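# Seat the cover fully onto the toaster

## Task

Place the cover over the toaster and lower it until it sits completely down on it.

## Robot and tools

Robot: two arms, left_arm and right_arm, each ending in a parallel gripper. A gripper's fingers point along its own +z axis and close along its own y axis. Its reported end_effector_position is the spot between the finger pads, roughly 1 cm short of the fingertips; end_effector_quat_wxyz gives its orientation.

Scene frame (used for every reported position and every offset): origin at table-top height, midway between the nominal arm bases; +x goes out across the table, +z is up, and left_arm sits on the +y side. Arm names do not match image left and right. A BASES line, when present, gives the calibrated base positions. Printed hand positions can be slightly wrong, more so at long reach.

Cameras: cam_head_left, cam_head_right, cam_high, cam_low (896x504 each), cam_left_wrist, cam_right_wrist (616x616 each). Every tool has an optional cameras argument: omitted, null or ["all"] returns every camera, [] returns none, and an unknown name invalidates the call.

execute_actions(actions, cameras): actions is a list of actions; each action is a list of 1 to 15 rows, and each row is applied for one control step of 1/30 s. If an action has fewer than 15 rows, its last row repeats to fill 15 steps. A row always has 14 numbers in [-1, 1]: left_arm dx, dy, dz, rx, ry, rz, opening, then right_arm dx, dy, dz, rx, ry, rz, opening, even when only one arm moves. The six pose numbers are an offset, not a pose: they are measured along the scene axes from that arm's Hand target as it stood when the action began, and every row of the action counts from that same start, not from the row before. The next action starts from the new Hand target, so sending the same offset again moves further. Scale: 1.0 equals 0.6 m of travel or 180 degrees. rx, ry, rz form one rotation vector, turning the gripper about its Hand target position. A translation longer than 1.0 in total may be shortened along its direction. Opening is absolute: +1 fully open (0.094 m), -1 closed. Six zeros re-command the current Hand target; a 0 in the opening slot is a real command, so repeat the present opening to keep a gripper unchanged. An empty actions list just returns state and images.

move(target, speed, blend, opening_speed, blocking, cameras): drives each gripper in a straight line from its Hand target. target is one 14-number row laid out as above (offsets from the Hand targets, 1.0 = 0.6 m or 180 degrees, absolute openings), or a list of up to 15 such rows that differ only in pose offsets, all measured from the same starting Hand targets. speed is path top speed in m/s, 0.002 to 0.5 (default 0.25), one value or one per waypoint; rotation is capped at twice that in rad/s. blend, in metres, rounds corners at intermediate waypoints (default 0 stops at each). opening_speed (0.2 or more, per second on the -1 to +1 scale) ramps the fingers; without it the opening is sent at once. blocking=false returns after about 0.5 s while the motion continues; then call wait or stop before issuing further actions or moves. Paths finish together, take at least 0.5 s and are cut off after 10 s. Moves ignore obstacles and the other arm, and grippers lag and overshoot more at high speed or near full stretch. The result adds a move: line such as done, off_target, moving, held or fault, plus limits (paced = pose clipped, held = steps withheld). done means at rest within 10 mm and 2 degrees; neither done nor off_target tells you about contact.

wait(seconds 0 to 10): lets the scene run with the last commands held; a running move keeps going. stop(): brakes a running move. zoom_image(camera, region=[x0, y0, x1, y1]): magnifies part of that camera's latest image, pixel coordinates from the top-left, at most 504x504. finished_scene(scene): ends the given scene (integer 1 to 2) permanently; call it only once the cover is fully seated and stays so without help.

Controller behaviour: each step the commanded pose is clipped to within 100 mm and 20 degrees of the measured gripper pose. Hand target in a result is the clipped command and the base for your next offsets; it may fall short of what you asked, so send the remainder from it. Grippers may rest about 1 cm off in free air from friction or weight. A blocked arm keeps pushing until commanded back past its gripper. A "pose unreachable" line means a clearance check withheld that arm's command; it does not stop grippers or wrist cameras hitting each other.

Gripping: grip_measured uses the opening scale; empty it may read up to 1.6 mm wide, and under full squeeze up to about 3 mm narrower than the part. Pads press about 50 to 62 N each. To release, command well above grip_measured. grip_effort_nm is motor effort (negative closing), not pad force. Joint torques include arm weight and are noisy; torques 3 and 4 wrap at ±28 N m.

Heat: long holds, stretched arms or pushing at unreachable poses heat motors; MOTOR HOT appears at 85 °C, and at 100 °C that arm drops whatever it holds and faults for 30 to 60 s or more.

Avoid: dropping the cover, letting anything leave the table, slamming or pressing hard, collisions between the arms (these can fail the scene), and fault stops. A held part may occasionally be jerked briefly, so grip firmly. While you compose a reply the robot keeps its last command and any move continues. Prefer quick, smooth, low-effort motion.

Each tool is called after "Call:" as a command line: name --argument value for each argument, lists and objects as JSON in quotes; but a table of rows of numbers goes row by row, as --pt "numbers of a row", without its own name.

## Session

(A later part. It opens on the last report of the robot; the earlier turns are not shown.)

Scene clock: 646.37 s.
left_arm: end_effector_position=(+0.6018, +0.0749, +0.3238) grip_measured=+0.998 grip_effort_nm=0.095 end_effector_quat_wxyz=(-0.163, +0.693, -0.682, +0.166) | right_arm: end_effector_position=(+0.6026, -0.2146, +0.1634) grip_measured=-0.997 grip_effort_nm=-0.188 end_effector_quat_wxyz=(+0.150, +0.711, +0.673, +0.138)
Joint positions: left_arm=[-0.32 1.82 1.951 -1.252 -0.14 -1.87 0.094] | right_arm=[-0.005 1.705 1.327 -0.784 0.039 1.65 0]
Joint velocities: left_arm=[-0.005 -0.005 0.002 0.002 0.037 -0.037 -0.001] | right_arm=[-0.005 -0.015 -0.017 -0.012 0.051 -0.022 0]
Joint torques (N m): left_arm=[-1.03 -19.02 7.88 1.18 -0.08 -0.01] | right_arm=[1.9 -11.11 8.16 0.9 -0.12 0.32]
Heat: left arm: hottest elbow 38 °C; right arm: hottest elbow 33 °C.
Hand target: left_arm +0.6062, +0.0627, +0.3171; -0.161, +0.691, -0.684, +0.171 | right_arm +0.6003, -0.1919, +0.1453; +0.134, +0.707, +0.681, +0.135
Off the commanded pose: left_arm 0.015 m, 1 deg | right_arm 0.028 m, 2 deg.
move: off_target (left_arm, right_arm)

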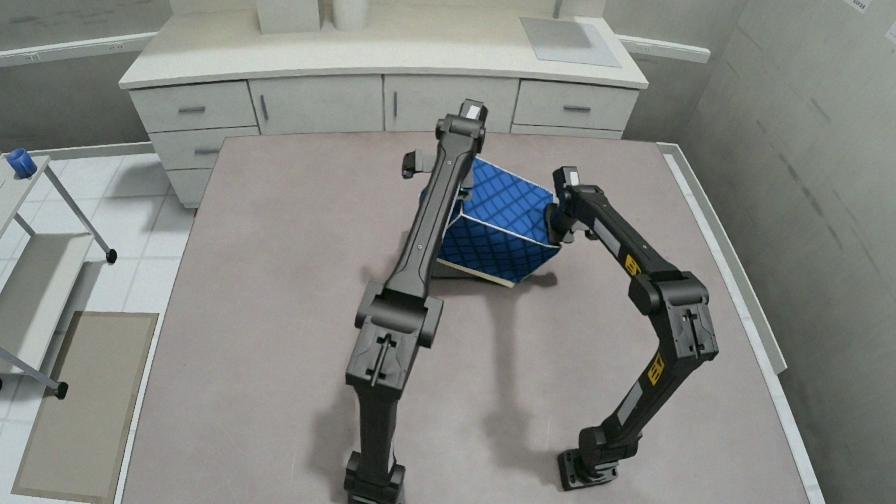

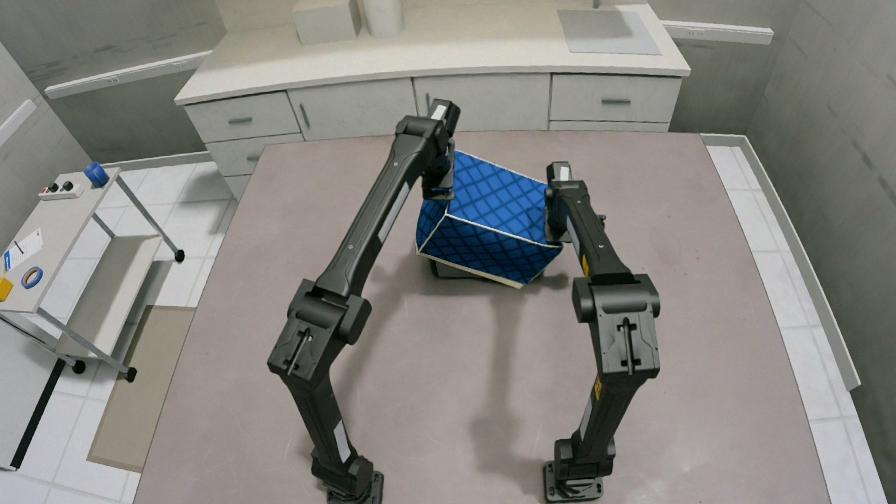

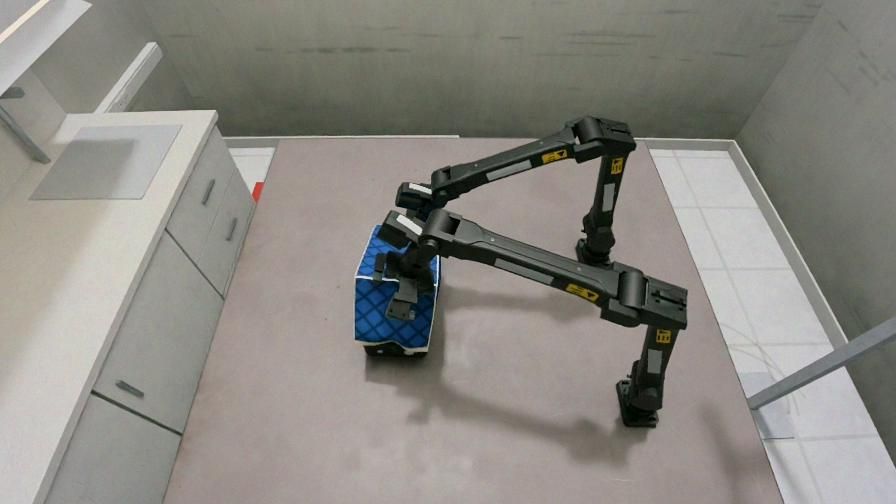

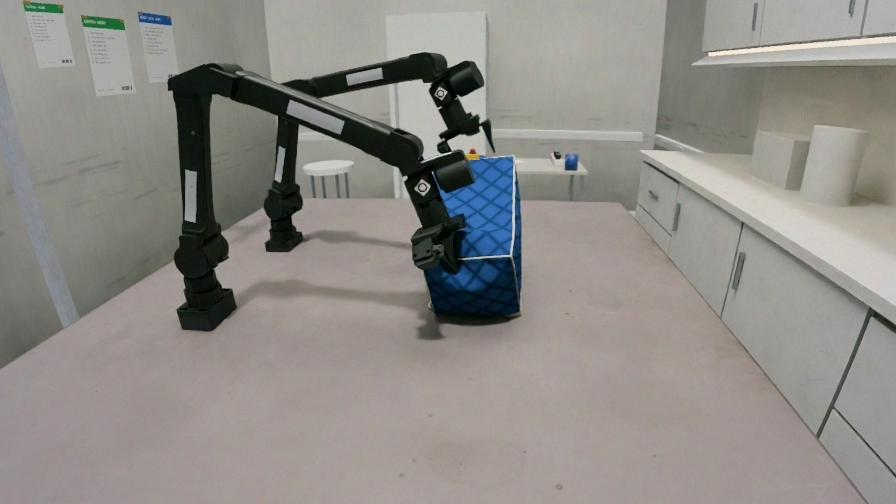

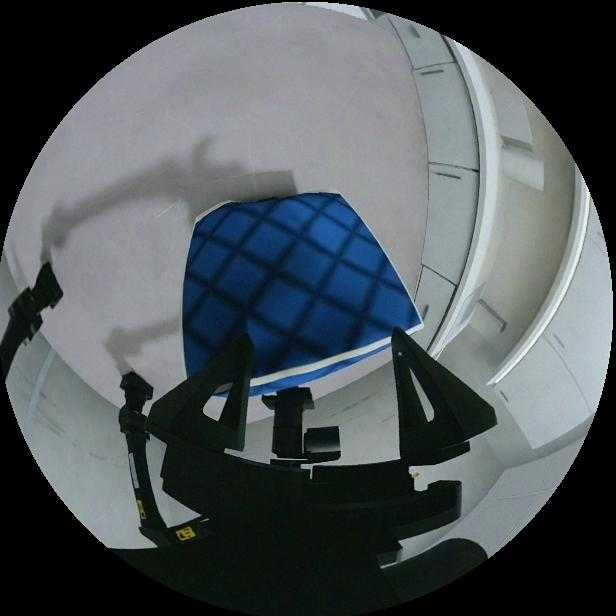

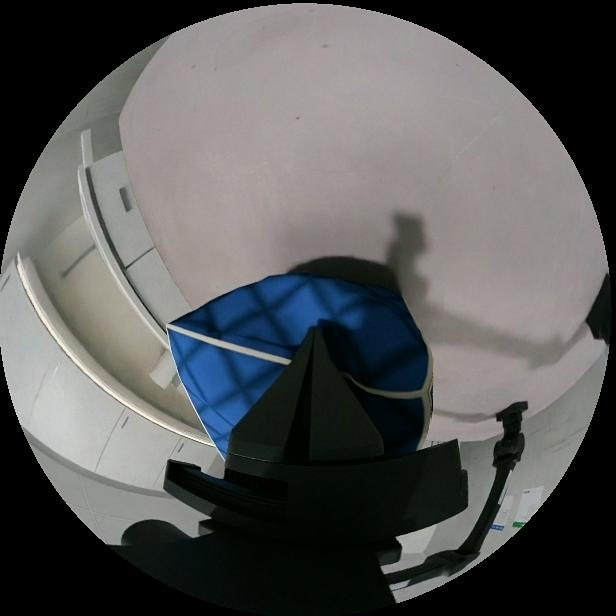

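Call:
move --pt "0 -0.02 0.0 0 0 0 1 0 0.07 0.02 0 0 0 -1" --pt "0 -0.01 -0.26 0 0 0 1 0 0.08 0.02 0 0 0 -1" --speed 0.08

Call:
zoom_image --camera "cam_high" --region '[310, 170, 500, 370]'

Scene clock: 653.50 s.
left_arm: end_effector_position=(+0.6094, +0.0672, +0.2447) grip_measured=+0.998 grip_effort_nm=0.110 end_effector_quat_wxyz=(-0.193, +0.684, -0.667, +0.223) | right_arm: end_effector_position=(+0.5961, -0.1922, +0.1615) grip_measured=-0.997 grip_effort_nm=-0.178 end_effector_quat_wxyz=(+0.150, +0.724, +0.662, +0.125)
Joint positions: left_arm=[-0.33 1.769 1.629 -0.849 -0.149 -1.877 0.094] | right_arm=[0.046 1.705 1.327 -0.808 0.083 1.727 0]
Joint velocities: left_arm=[0.005 0.005 0.002 -0.007 -0.022 0.051 0] | right_arm=[-0.005 -0.005 0.002 -0.002 -0.037 0.066 0]
Joint torques (N m): left_arm=[-1.2 -12.04 4.3 1.06 0.13 0.08] | right_arm=[4.95 -11.22 10.84 0.4 -0.63 0.4]
Heat: left arm: hottest elbow 38 °C; right arm: hottest elbow 33 °C.
Hand target: left_arm +0.6063, +0.0594, +0.1612; -0.161, +0.691, -0.684, +0.171 | right_arm +0.6003, -0.1434, +0.1574; +0.133, +0.707, +0.681, +0.136
Off the commanded pose: left_arm 0.084 m, 7 deg | right_arm 0.049 m, 4 deg.
move: off_target (left_arm, right_arm)

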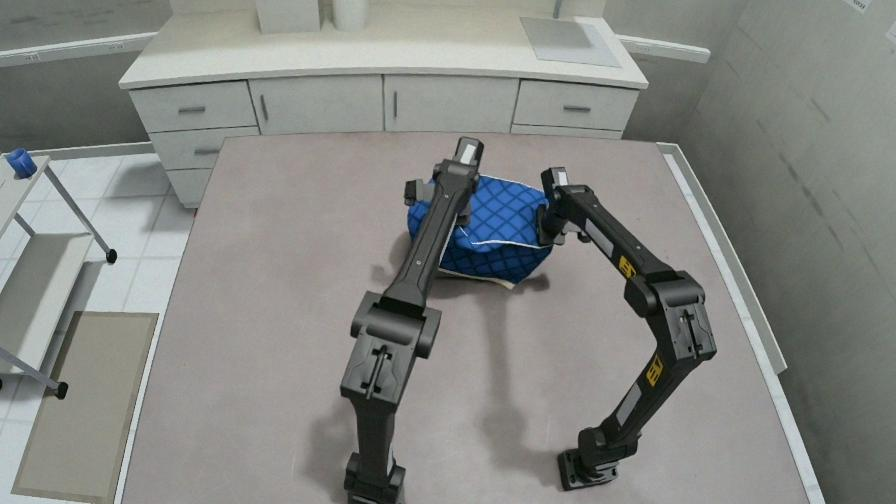

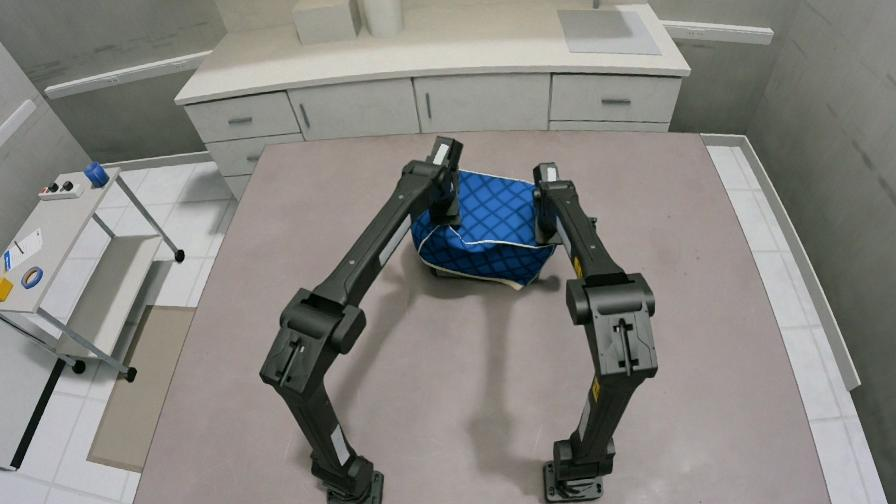

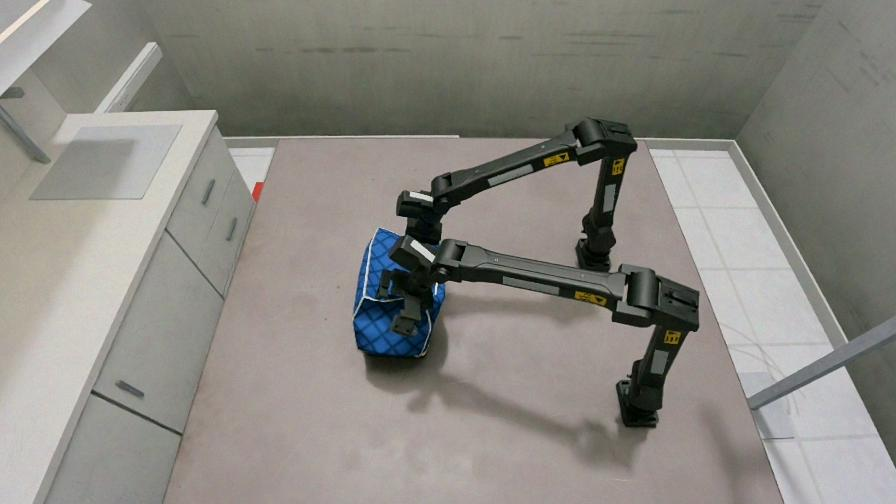

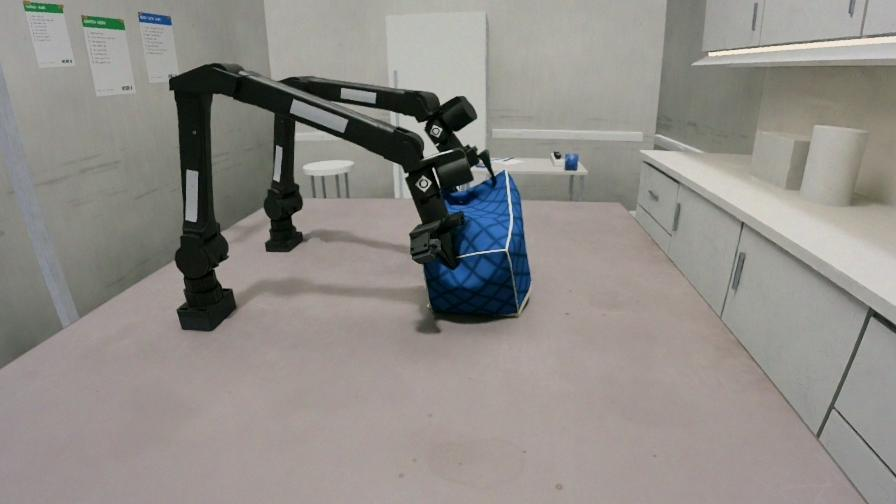

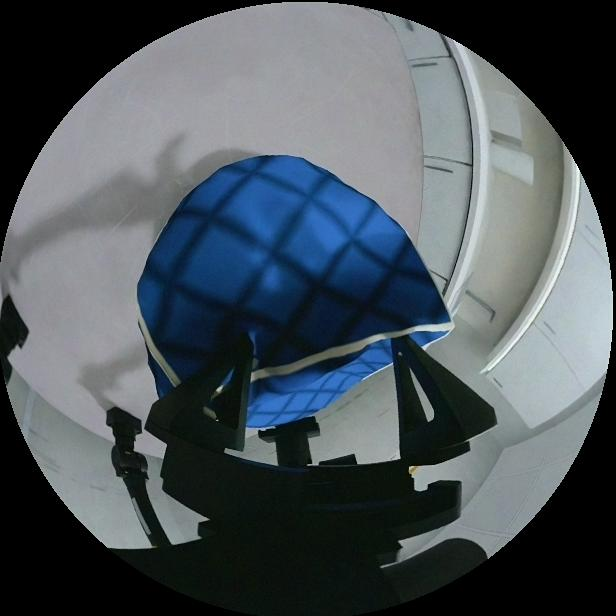

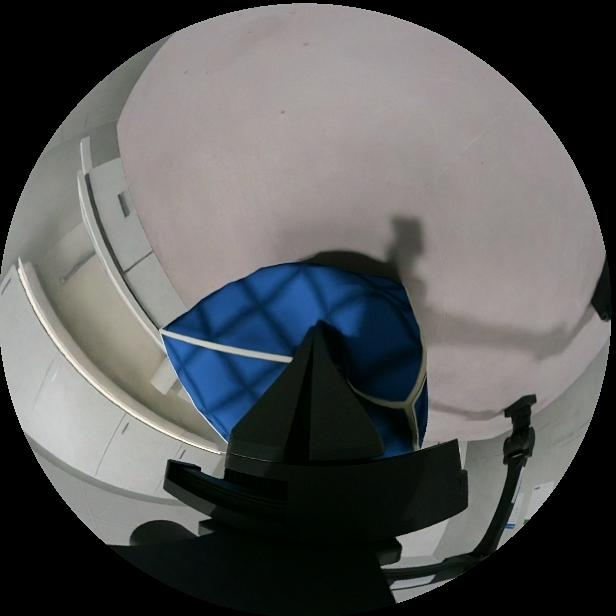

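Scaled by 2.520.

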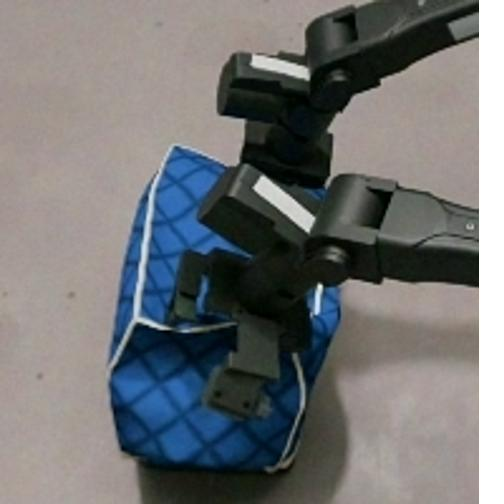

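Call:
move --target '[0.0,0.0,-0.07,0,0,0,1,0,0.02,0,0,0,0,-1]' --speed 0.08 --cameras '[]'

Call:
move --pt "0.0 0.0 0.35 0 0 0 1 0 -0.18 0 0 0 0 -1" --pt "0.0 0.1 0.35 0 0 0 1 0 -0.18 0.35 0 0 0 -1" --speed 0.12

Call:
zoom_image --camera "cam_high" --region '[310, 170, 500, 370]'

Call:
zoom_image --camera "cam_low" --region '[360, 80, 580, 330]'

Call:
zoom_image --camera "cam_head_right" --region '[360, 110, 590, 300]'

Scene clock: 661.53 s.
left_arm: end_effector_position=(+0.6087, +0.0674, +0.2442) grip_measured=+0.998 grip_effort_nm=0.105 end_effector_quat_wxyz=(-0.199, +0.682, -0.663, +0.235) | right_arm: end_effector_position=(+0.5954, -0.1924, +0.1614) grip_measured=-0.997 grip_effort_nm=-0.178 end_effector_quat_wxyz=(+0.153, +0.728, +0.657, +0.121)
Joint positions: left_arm=[-0.33 1.753 1.596 -0.802 -0.149 -1.877 0.094] | right_arm=[0.05 1.705 1.327 -0.811 0.096 1.742 0]
Joint velocities: left_arm=[-0.015 -0.005 0.002 -0.007 0.037 0.022 0] | right_arm=[0.015 -0.015 0.017 -0.012 0.007 -0.037 0]
Joint torques (N m): left_arm=[-0.56 -10.11 4.31 0.72 0.21 0.08] | right_arm=[6.36 -11.16 11.08 0.47 -0.86 0.45]
Heat: left arm: hottest elbow 37 °C; right arm: hottest elbow 33 °C.
Hand target: left_arm +0.6068, +0.0616, +0.1447; -0.161, +0.691, -0.684, +0.170 | right_arm +0.6002, -0.1313, +0.1574; +0.133, +0.707, +0.681, +0.136
Off the commanded pose: left_arm 0.125 m, 9 deg; position clipped | right_arm 0.061 m, 5 deg.
move: off_target (left_arm, right_arm); limits=paced
No camera images: "cameras" was empty.

Scene clock: 665.73 s.
left_arm: end_effector_position=(+0.6051, +0.1094, +0.3388) grip_measured=+0.998 grip_effort_nm=0.095 end_effector_quat_wxyz=(-0.152, +0.692, -0.688, +0.155) | right_arm: end_effector_position=(+0.5934, -0.2345, +0.3385) grip_measured=-0.997 grip_effort_nm=-0.173 end_effector_quat_wxyz=(+0.116, +0.713, +0.682, +0.114)
Joint positions: left_arm=[-0.259 1.828 2.009 -1.326 -0.103 -1.808 0.094] | right_arm=[-0.049 1.663 1.759 -1.34 0.006 1.602 0]
Joint velocities: left_arm=[0.005 -0.015 -0.017 0.007 -0.007 0.051 0.001] | right_arm=[-0.005 -0.005 -0.002 -0.012 -0.125 0.081 0]
Joint torques (N m): left_arm=[1.14 -22.18 7.88 1.1 -0.02 0.2] | right_arm=[-1.67 -12.98 15.01 0.34 -0.02 -0.07]
Heat: left arm: hottest elbow 38 °C; right arm: hottest elbow 34 °C.
Hand target: left_arm +0.6068, +0.1177, +0.3556; -0.162, +0.691, -0.684, +0.171 | right_arm +0.6038, -0.2392, +0.3677; +0.135, +0.707, +0.681, +0.134
Off the commanded pose: left_arm 0.020 m, 2 deg | right_arm 0.030 m, 3 deg.
move: off_target (left_arm, right_arm)

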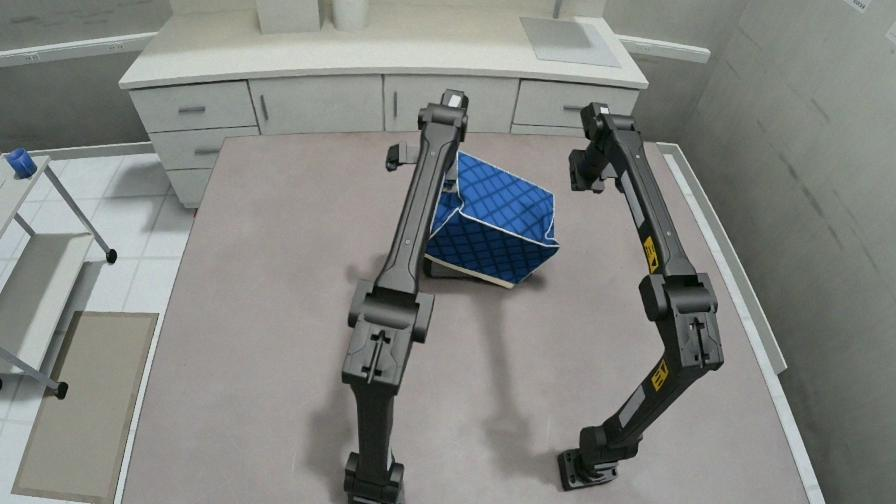

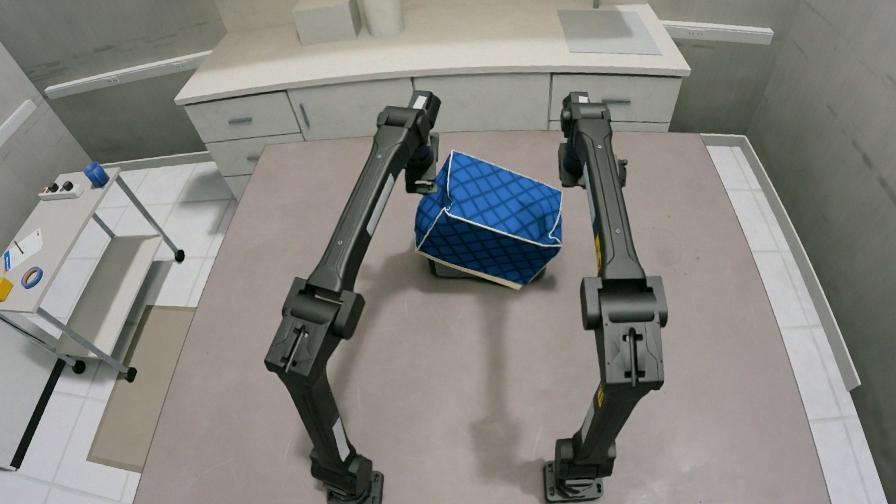

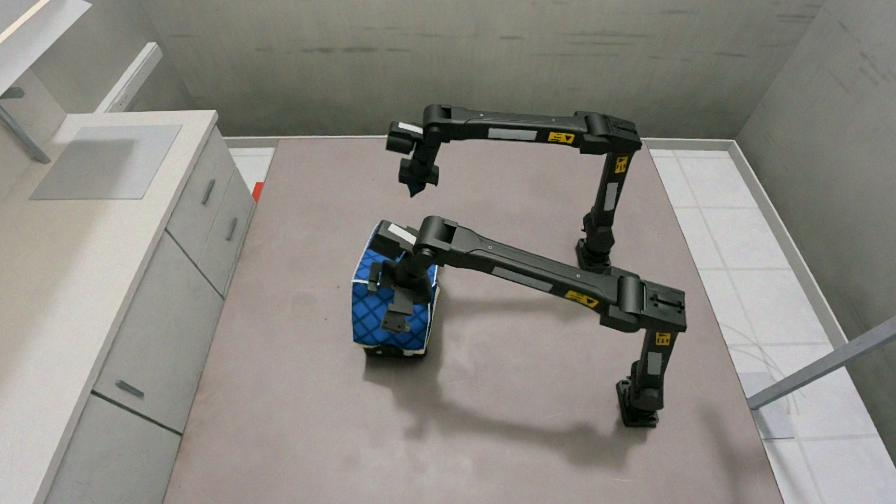

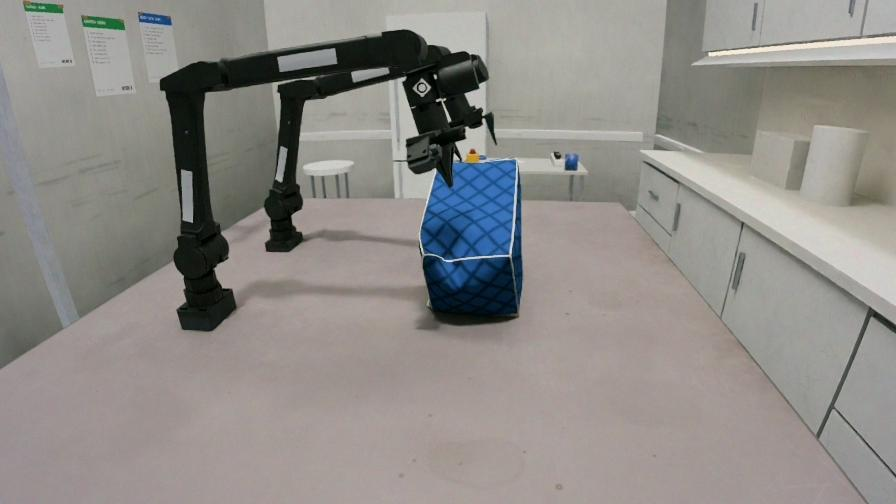

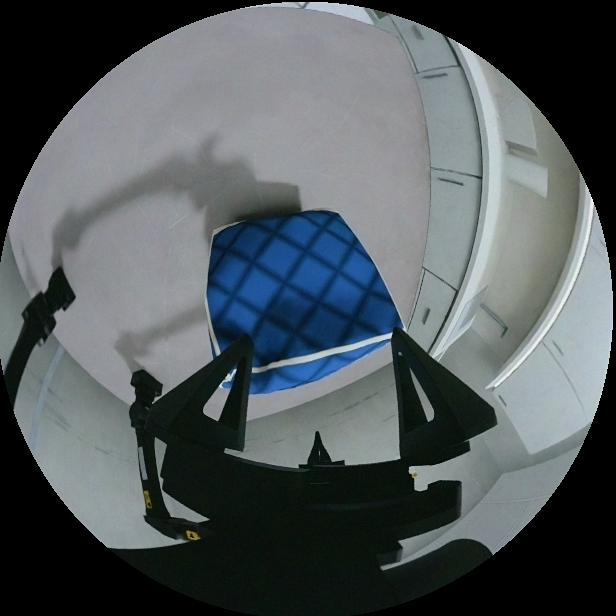

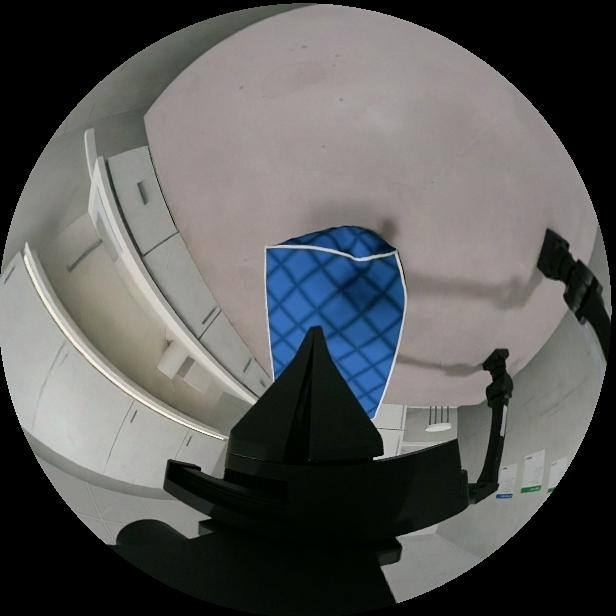

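Scaled by 2.520.

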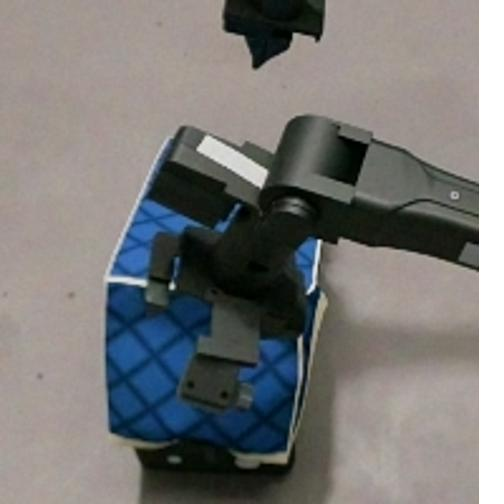

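Scaled by 2.016.

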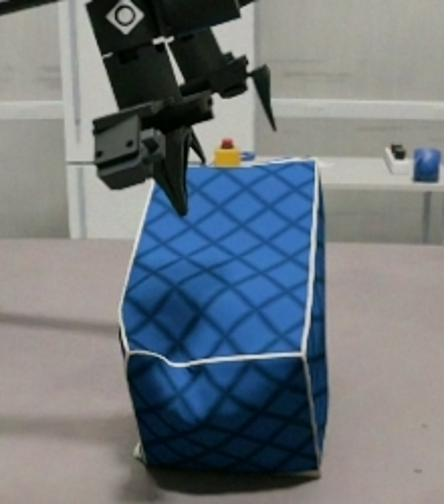

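Scaled by 2.191.

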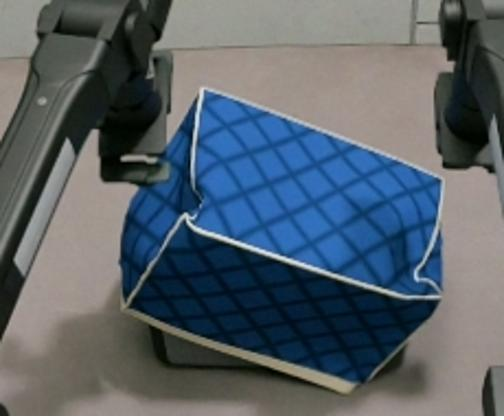

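Call:
move --pt "0 -0.01 0 0 0 0 1 0 -0.08 -0.15 0 0 0 1" --pt "0 -0.1 0 0 0 0 1 0 -0.08 -0.3 0 0 0 1" --pt "0 -0.13 0 0 0 0 1 0 0.1 -0.3 0 0 0 1" --pt "0 -0.13 -0.28 0 0 0 1 0 0.19 -0.3 0 0 0 1" --pt "0 -0.06 -0.3 0 0 0 1 0 0.24 -0.3 0 0 0 1" --speed 0.1

Call:
zoom_image --camera "cam_high" --region '[310, 170, 500, 370]'

Call:
zoom_image --camera "cam_low" --region '[360, 80, 580, 330]'

Call:
zoom_image --camera "cam_head_right" --region '[360, 110, 590, 300]'

Scene clock: 686.57 s.
left_arm: end_effector_position=(+0.6025, +0.0432, +0.2440) grip_measured=+0.998 grip_effort_nm=0.100 end_effector_quat_wxyz=(-0.171, +0.676, -0.677, +0.236) | right_arm: end_effector_position=(+0.5923, -0.1607, +0.2052) grip_measured=+0.998 grip_effort_nm=0.090 end_effector_quat_wxyz=(+0.166, +0.713, +0.671, +0.116)
Joint positions: left_arm=[-0.356 1.77 1.63 -0.849 -0.107 -1.889 0.094] | right_arm=[0.117 1.667 1.394 -0.913 0.14 1.758 0.094]
Joint velocities: left_arm=[-0.015 -0.015 -0.017 0.007 0.007 0.022 0.002] | right_arm=[-0.005 -0.015 0.012 -0.002 0.066 -0.095 0]
Joint torques (N m): left_arm=[3.78 -14.45 4.42 0.24 -0.53 0.5] | right_arm=[6.42 -9 11.95 0.81 -1.6 0.96]
Heat: left arm: hottest elbow 37 °C; right arm: hottest elbow 36 °C.
Hand target: left_arm +0.6065, +0.0849, +0.1751; -0.161, +0.691, -0.684, +0.171 | right_arm +0.6005, -0.0940, +0.1881; +0.132, +0.708, +0.681, +0.136
Off the commanded pose: left_arm 0.079 m, 8 deg | right_arm 0.069 m, 4 deg.
move: off_target (left_arm, right_arm)

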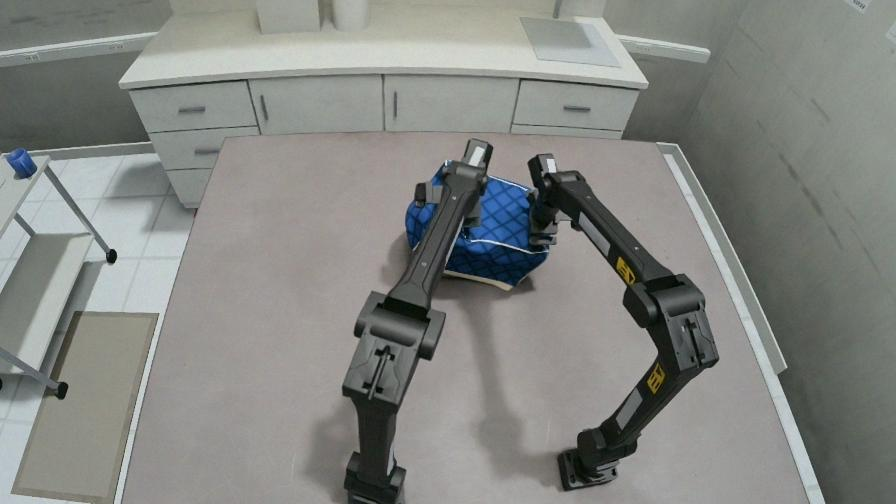

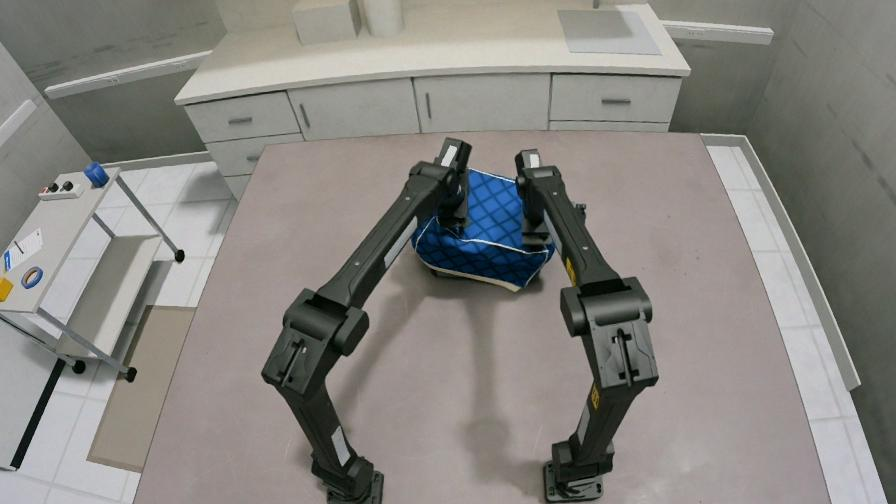

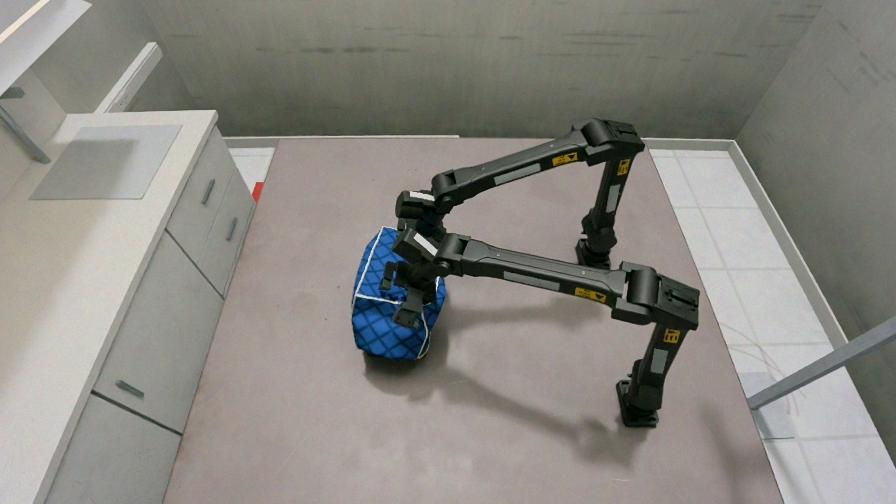

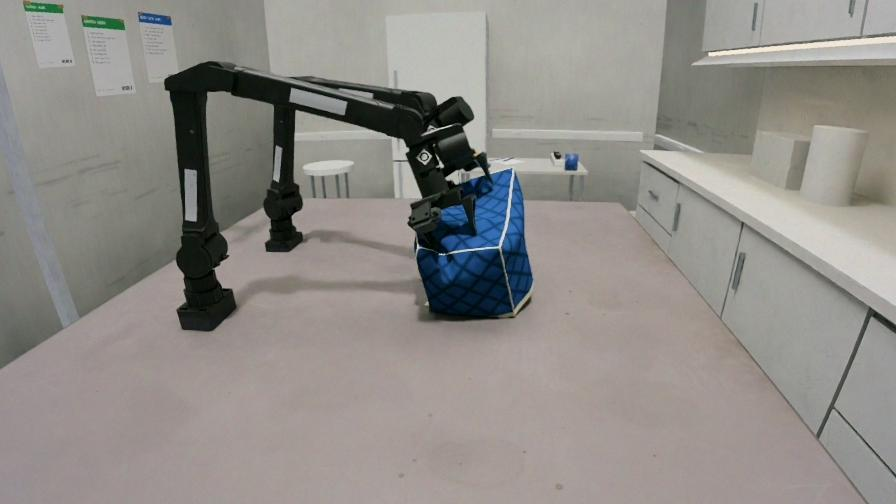

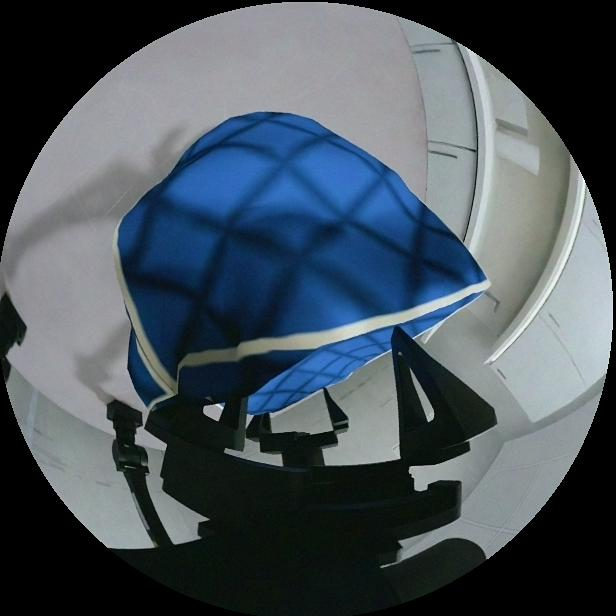

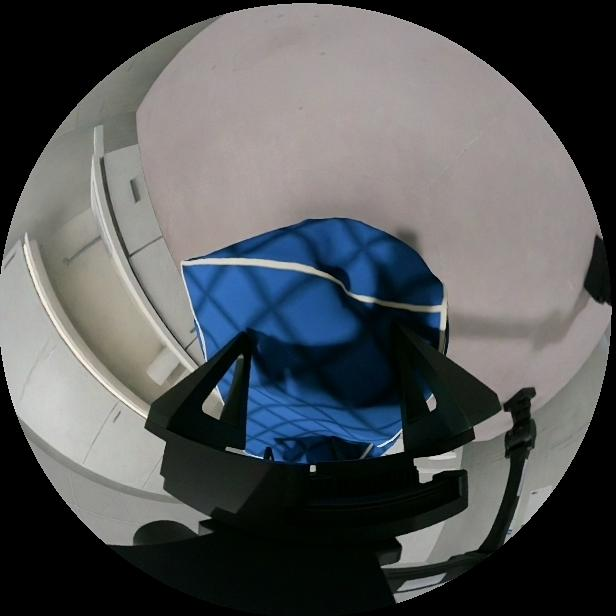

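Scaled by 2.520.

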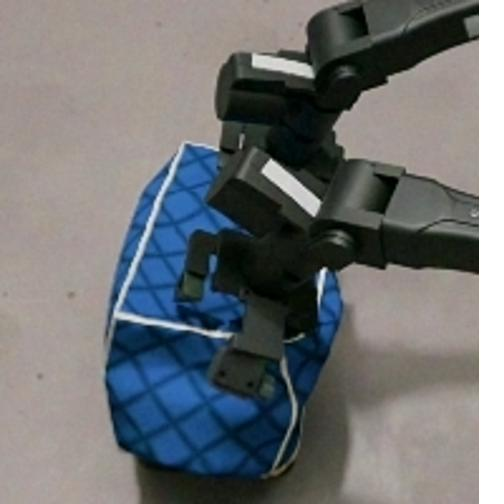

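Scaled by 2.016.

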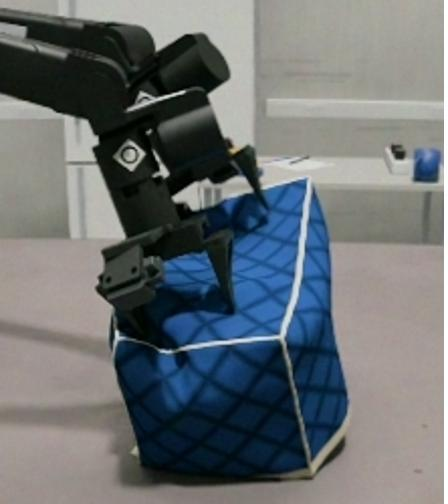

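Scaled by 2.191.

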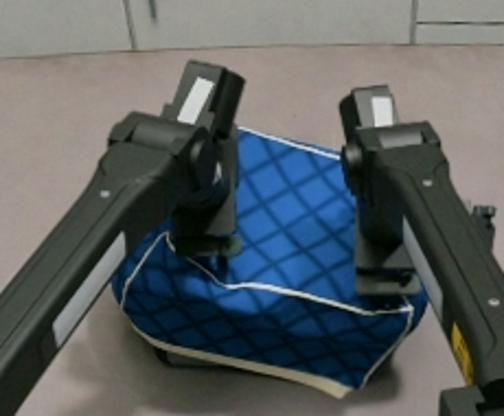

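Call:
move --pt "0 0.0 0.3 0 0 0 0 0 -0.0 0.02 0 0 0 1" --pt "0 0.1 0.35 0 0 0.5 0 0 -0.25 0.1 0 0 0 1" --pt "0 0.1 0.35 0 0 0.5 0 0 -0.3 0.3 0 0 0 1" --speed 0.2

Call:
zoom_image --camera "cam_head_right" --region '[360, 110, 590, 300]'

Scene clock: 698.30 s.
left_arm: end_effector_position=(+0.6052, +0.1390, +0.3670) grip_measured=+0.002 grip_effort_nm=-0.100 end_effector_quat_wxyz=(-0.298, +0.770, -0.557, +0.093) | right_arm: end_effector_position=(+0.5926, -0.2671, +0.3445) grip_measured=+0.998 grip_effort_nm=0.081 end_effector_quat_wxyz=(+0.118, +0.712, +0.682, +0.117)
Joint positions: left_arm=[-0.316 1.841 2.06 -1.385 -0.505 -2.095 0.047] | right_arm=[-0.111 1.661 1.771 -1.347 -0.016 1.543 0.094]
Joint velocities: left_arm=[-0.005 -0.015 -0.022 -0.007 -0.022 -0.022 0] | right_arm=[-0.005 0.005 -0.007 0.002 -0.066 -0.095 0]
Joint torques (N m): left_arm=[0.09 -22.12 8.36 0.95 -0.48 0.04] | right_arm=[-1.9 -12.4 14.99 0.38 -0.06 -0.07]
Heat: left arm: hottest elbow 37 °C; right arm: hottest elbow 36 °C.
Hand target: left_arm +0.6071, +0.1416, +0.3853; -0.290, +0.861, -0.411, +0.072 | right_arm +0.6039, -0.2739, +0.3690; +0.135, +0.707, +0.681, +0.133
Off the commanded pose: left_arm 0.019 m, 71 deg; orientation clipped | right_arm 0.026 m, 3 deg.
joint sent to its limit (left arm) — joint 6 (wrist roll), lower limit. The joint targets are off in orientation, not in position.
move: off_target (left_arm, right_arm); limits=paced

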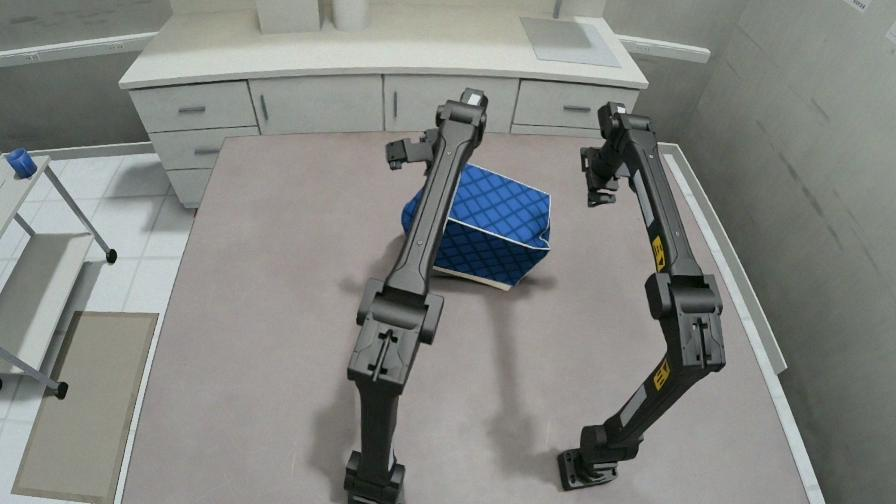

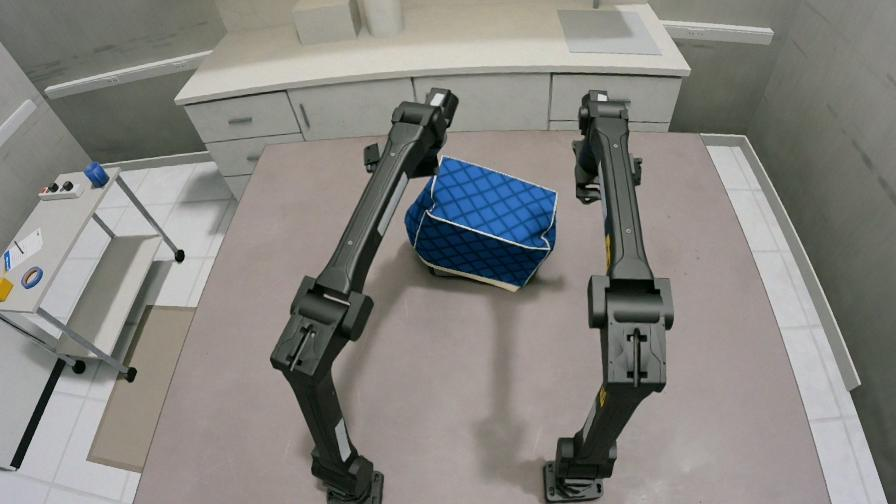

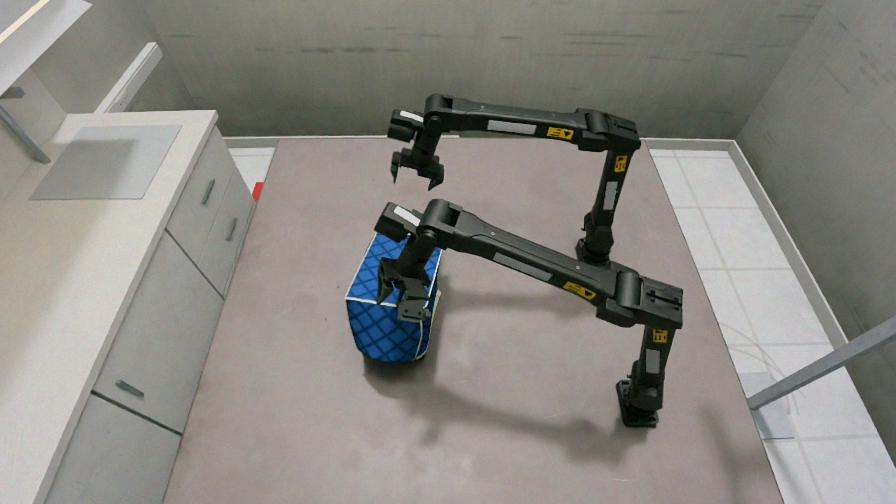

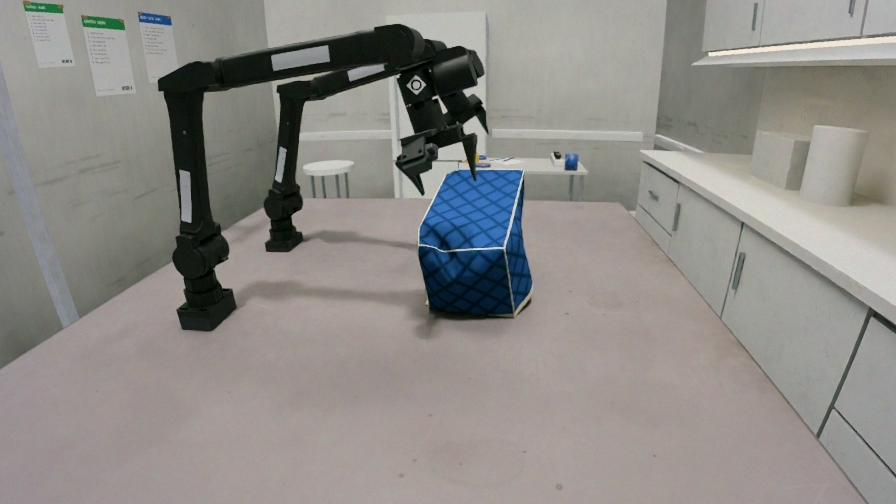

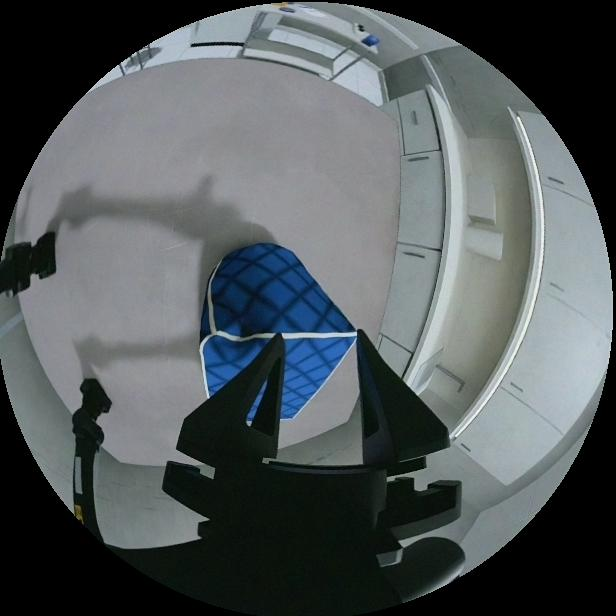

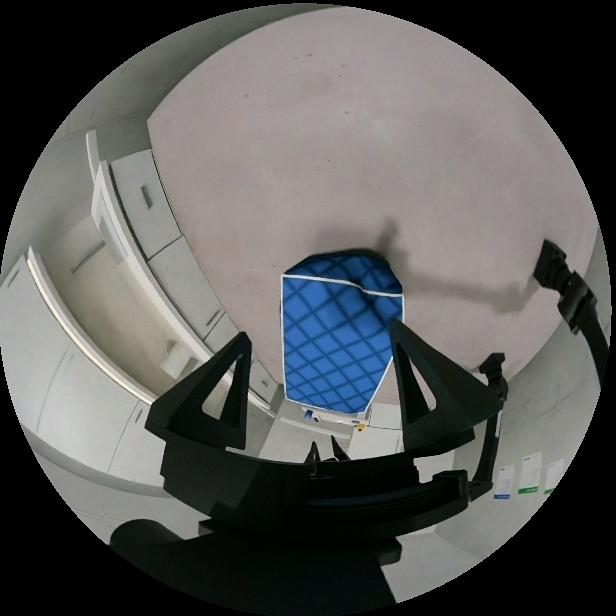

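Scaled by 2.191.

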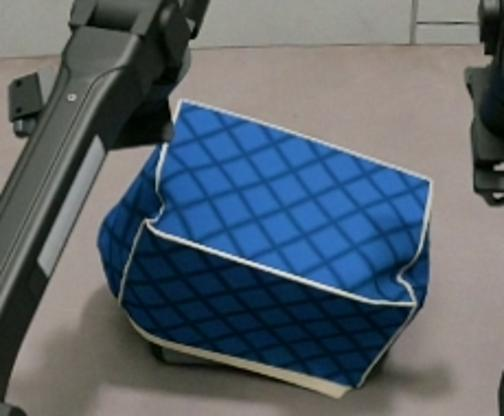

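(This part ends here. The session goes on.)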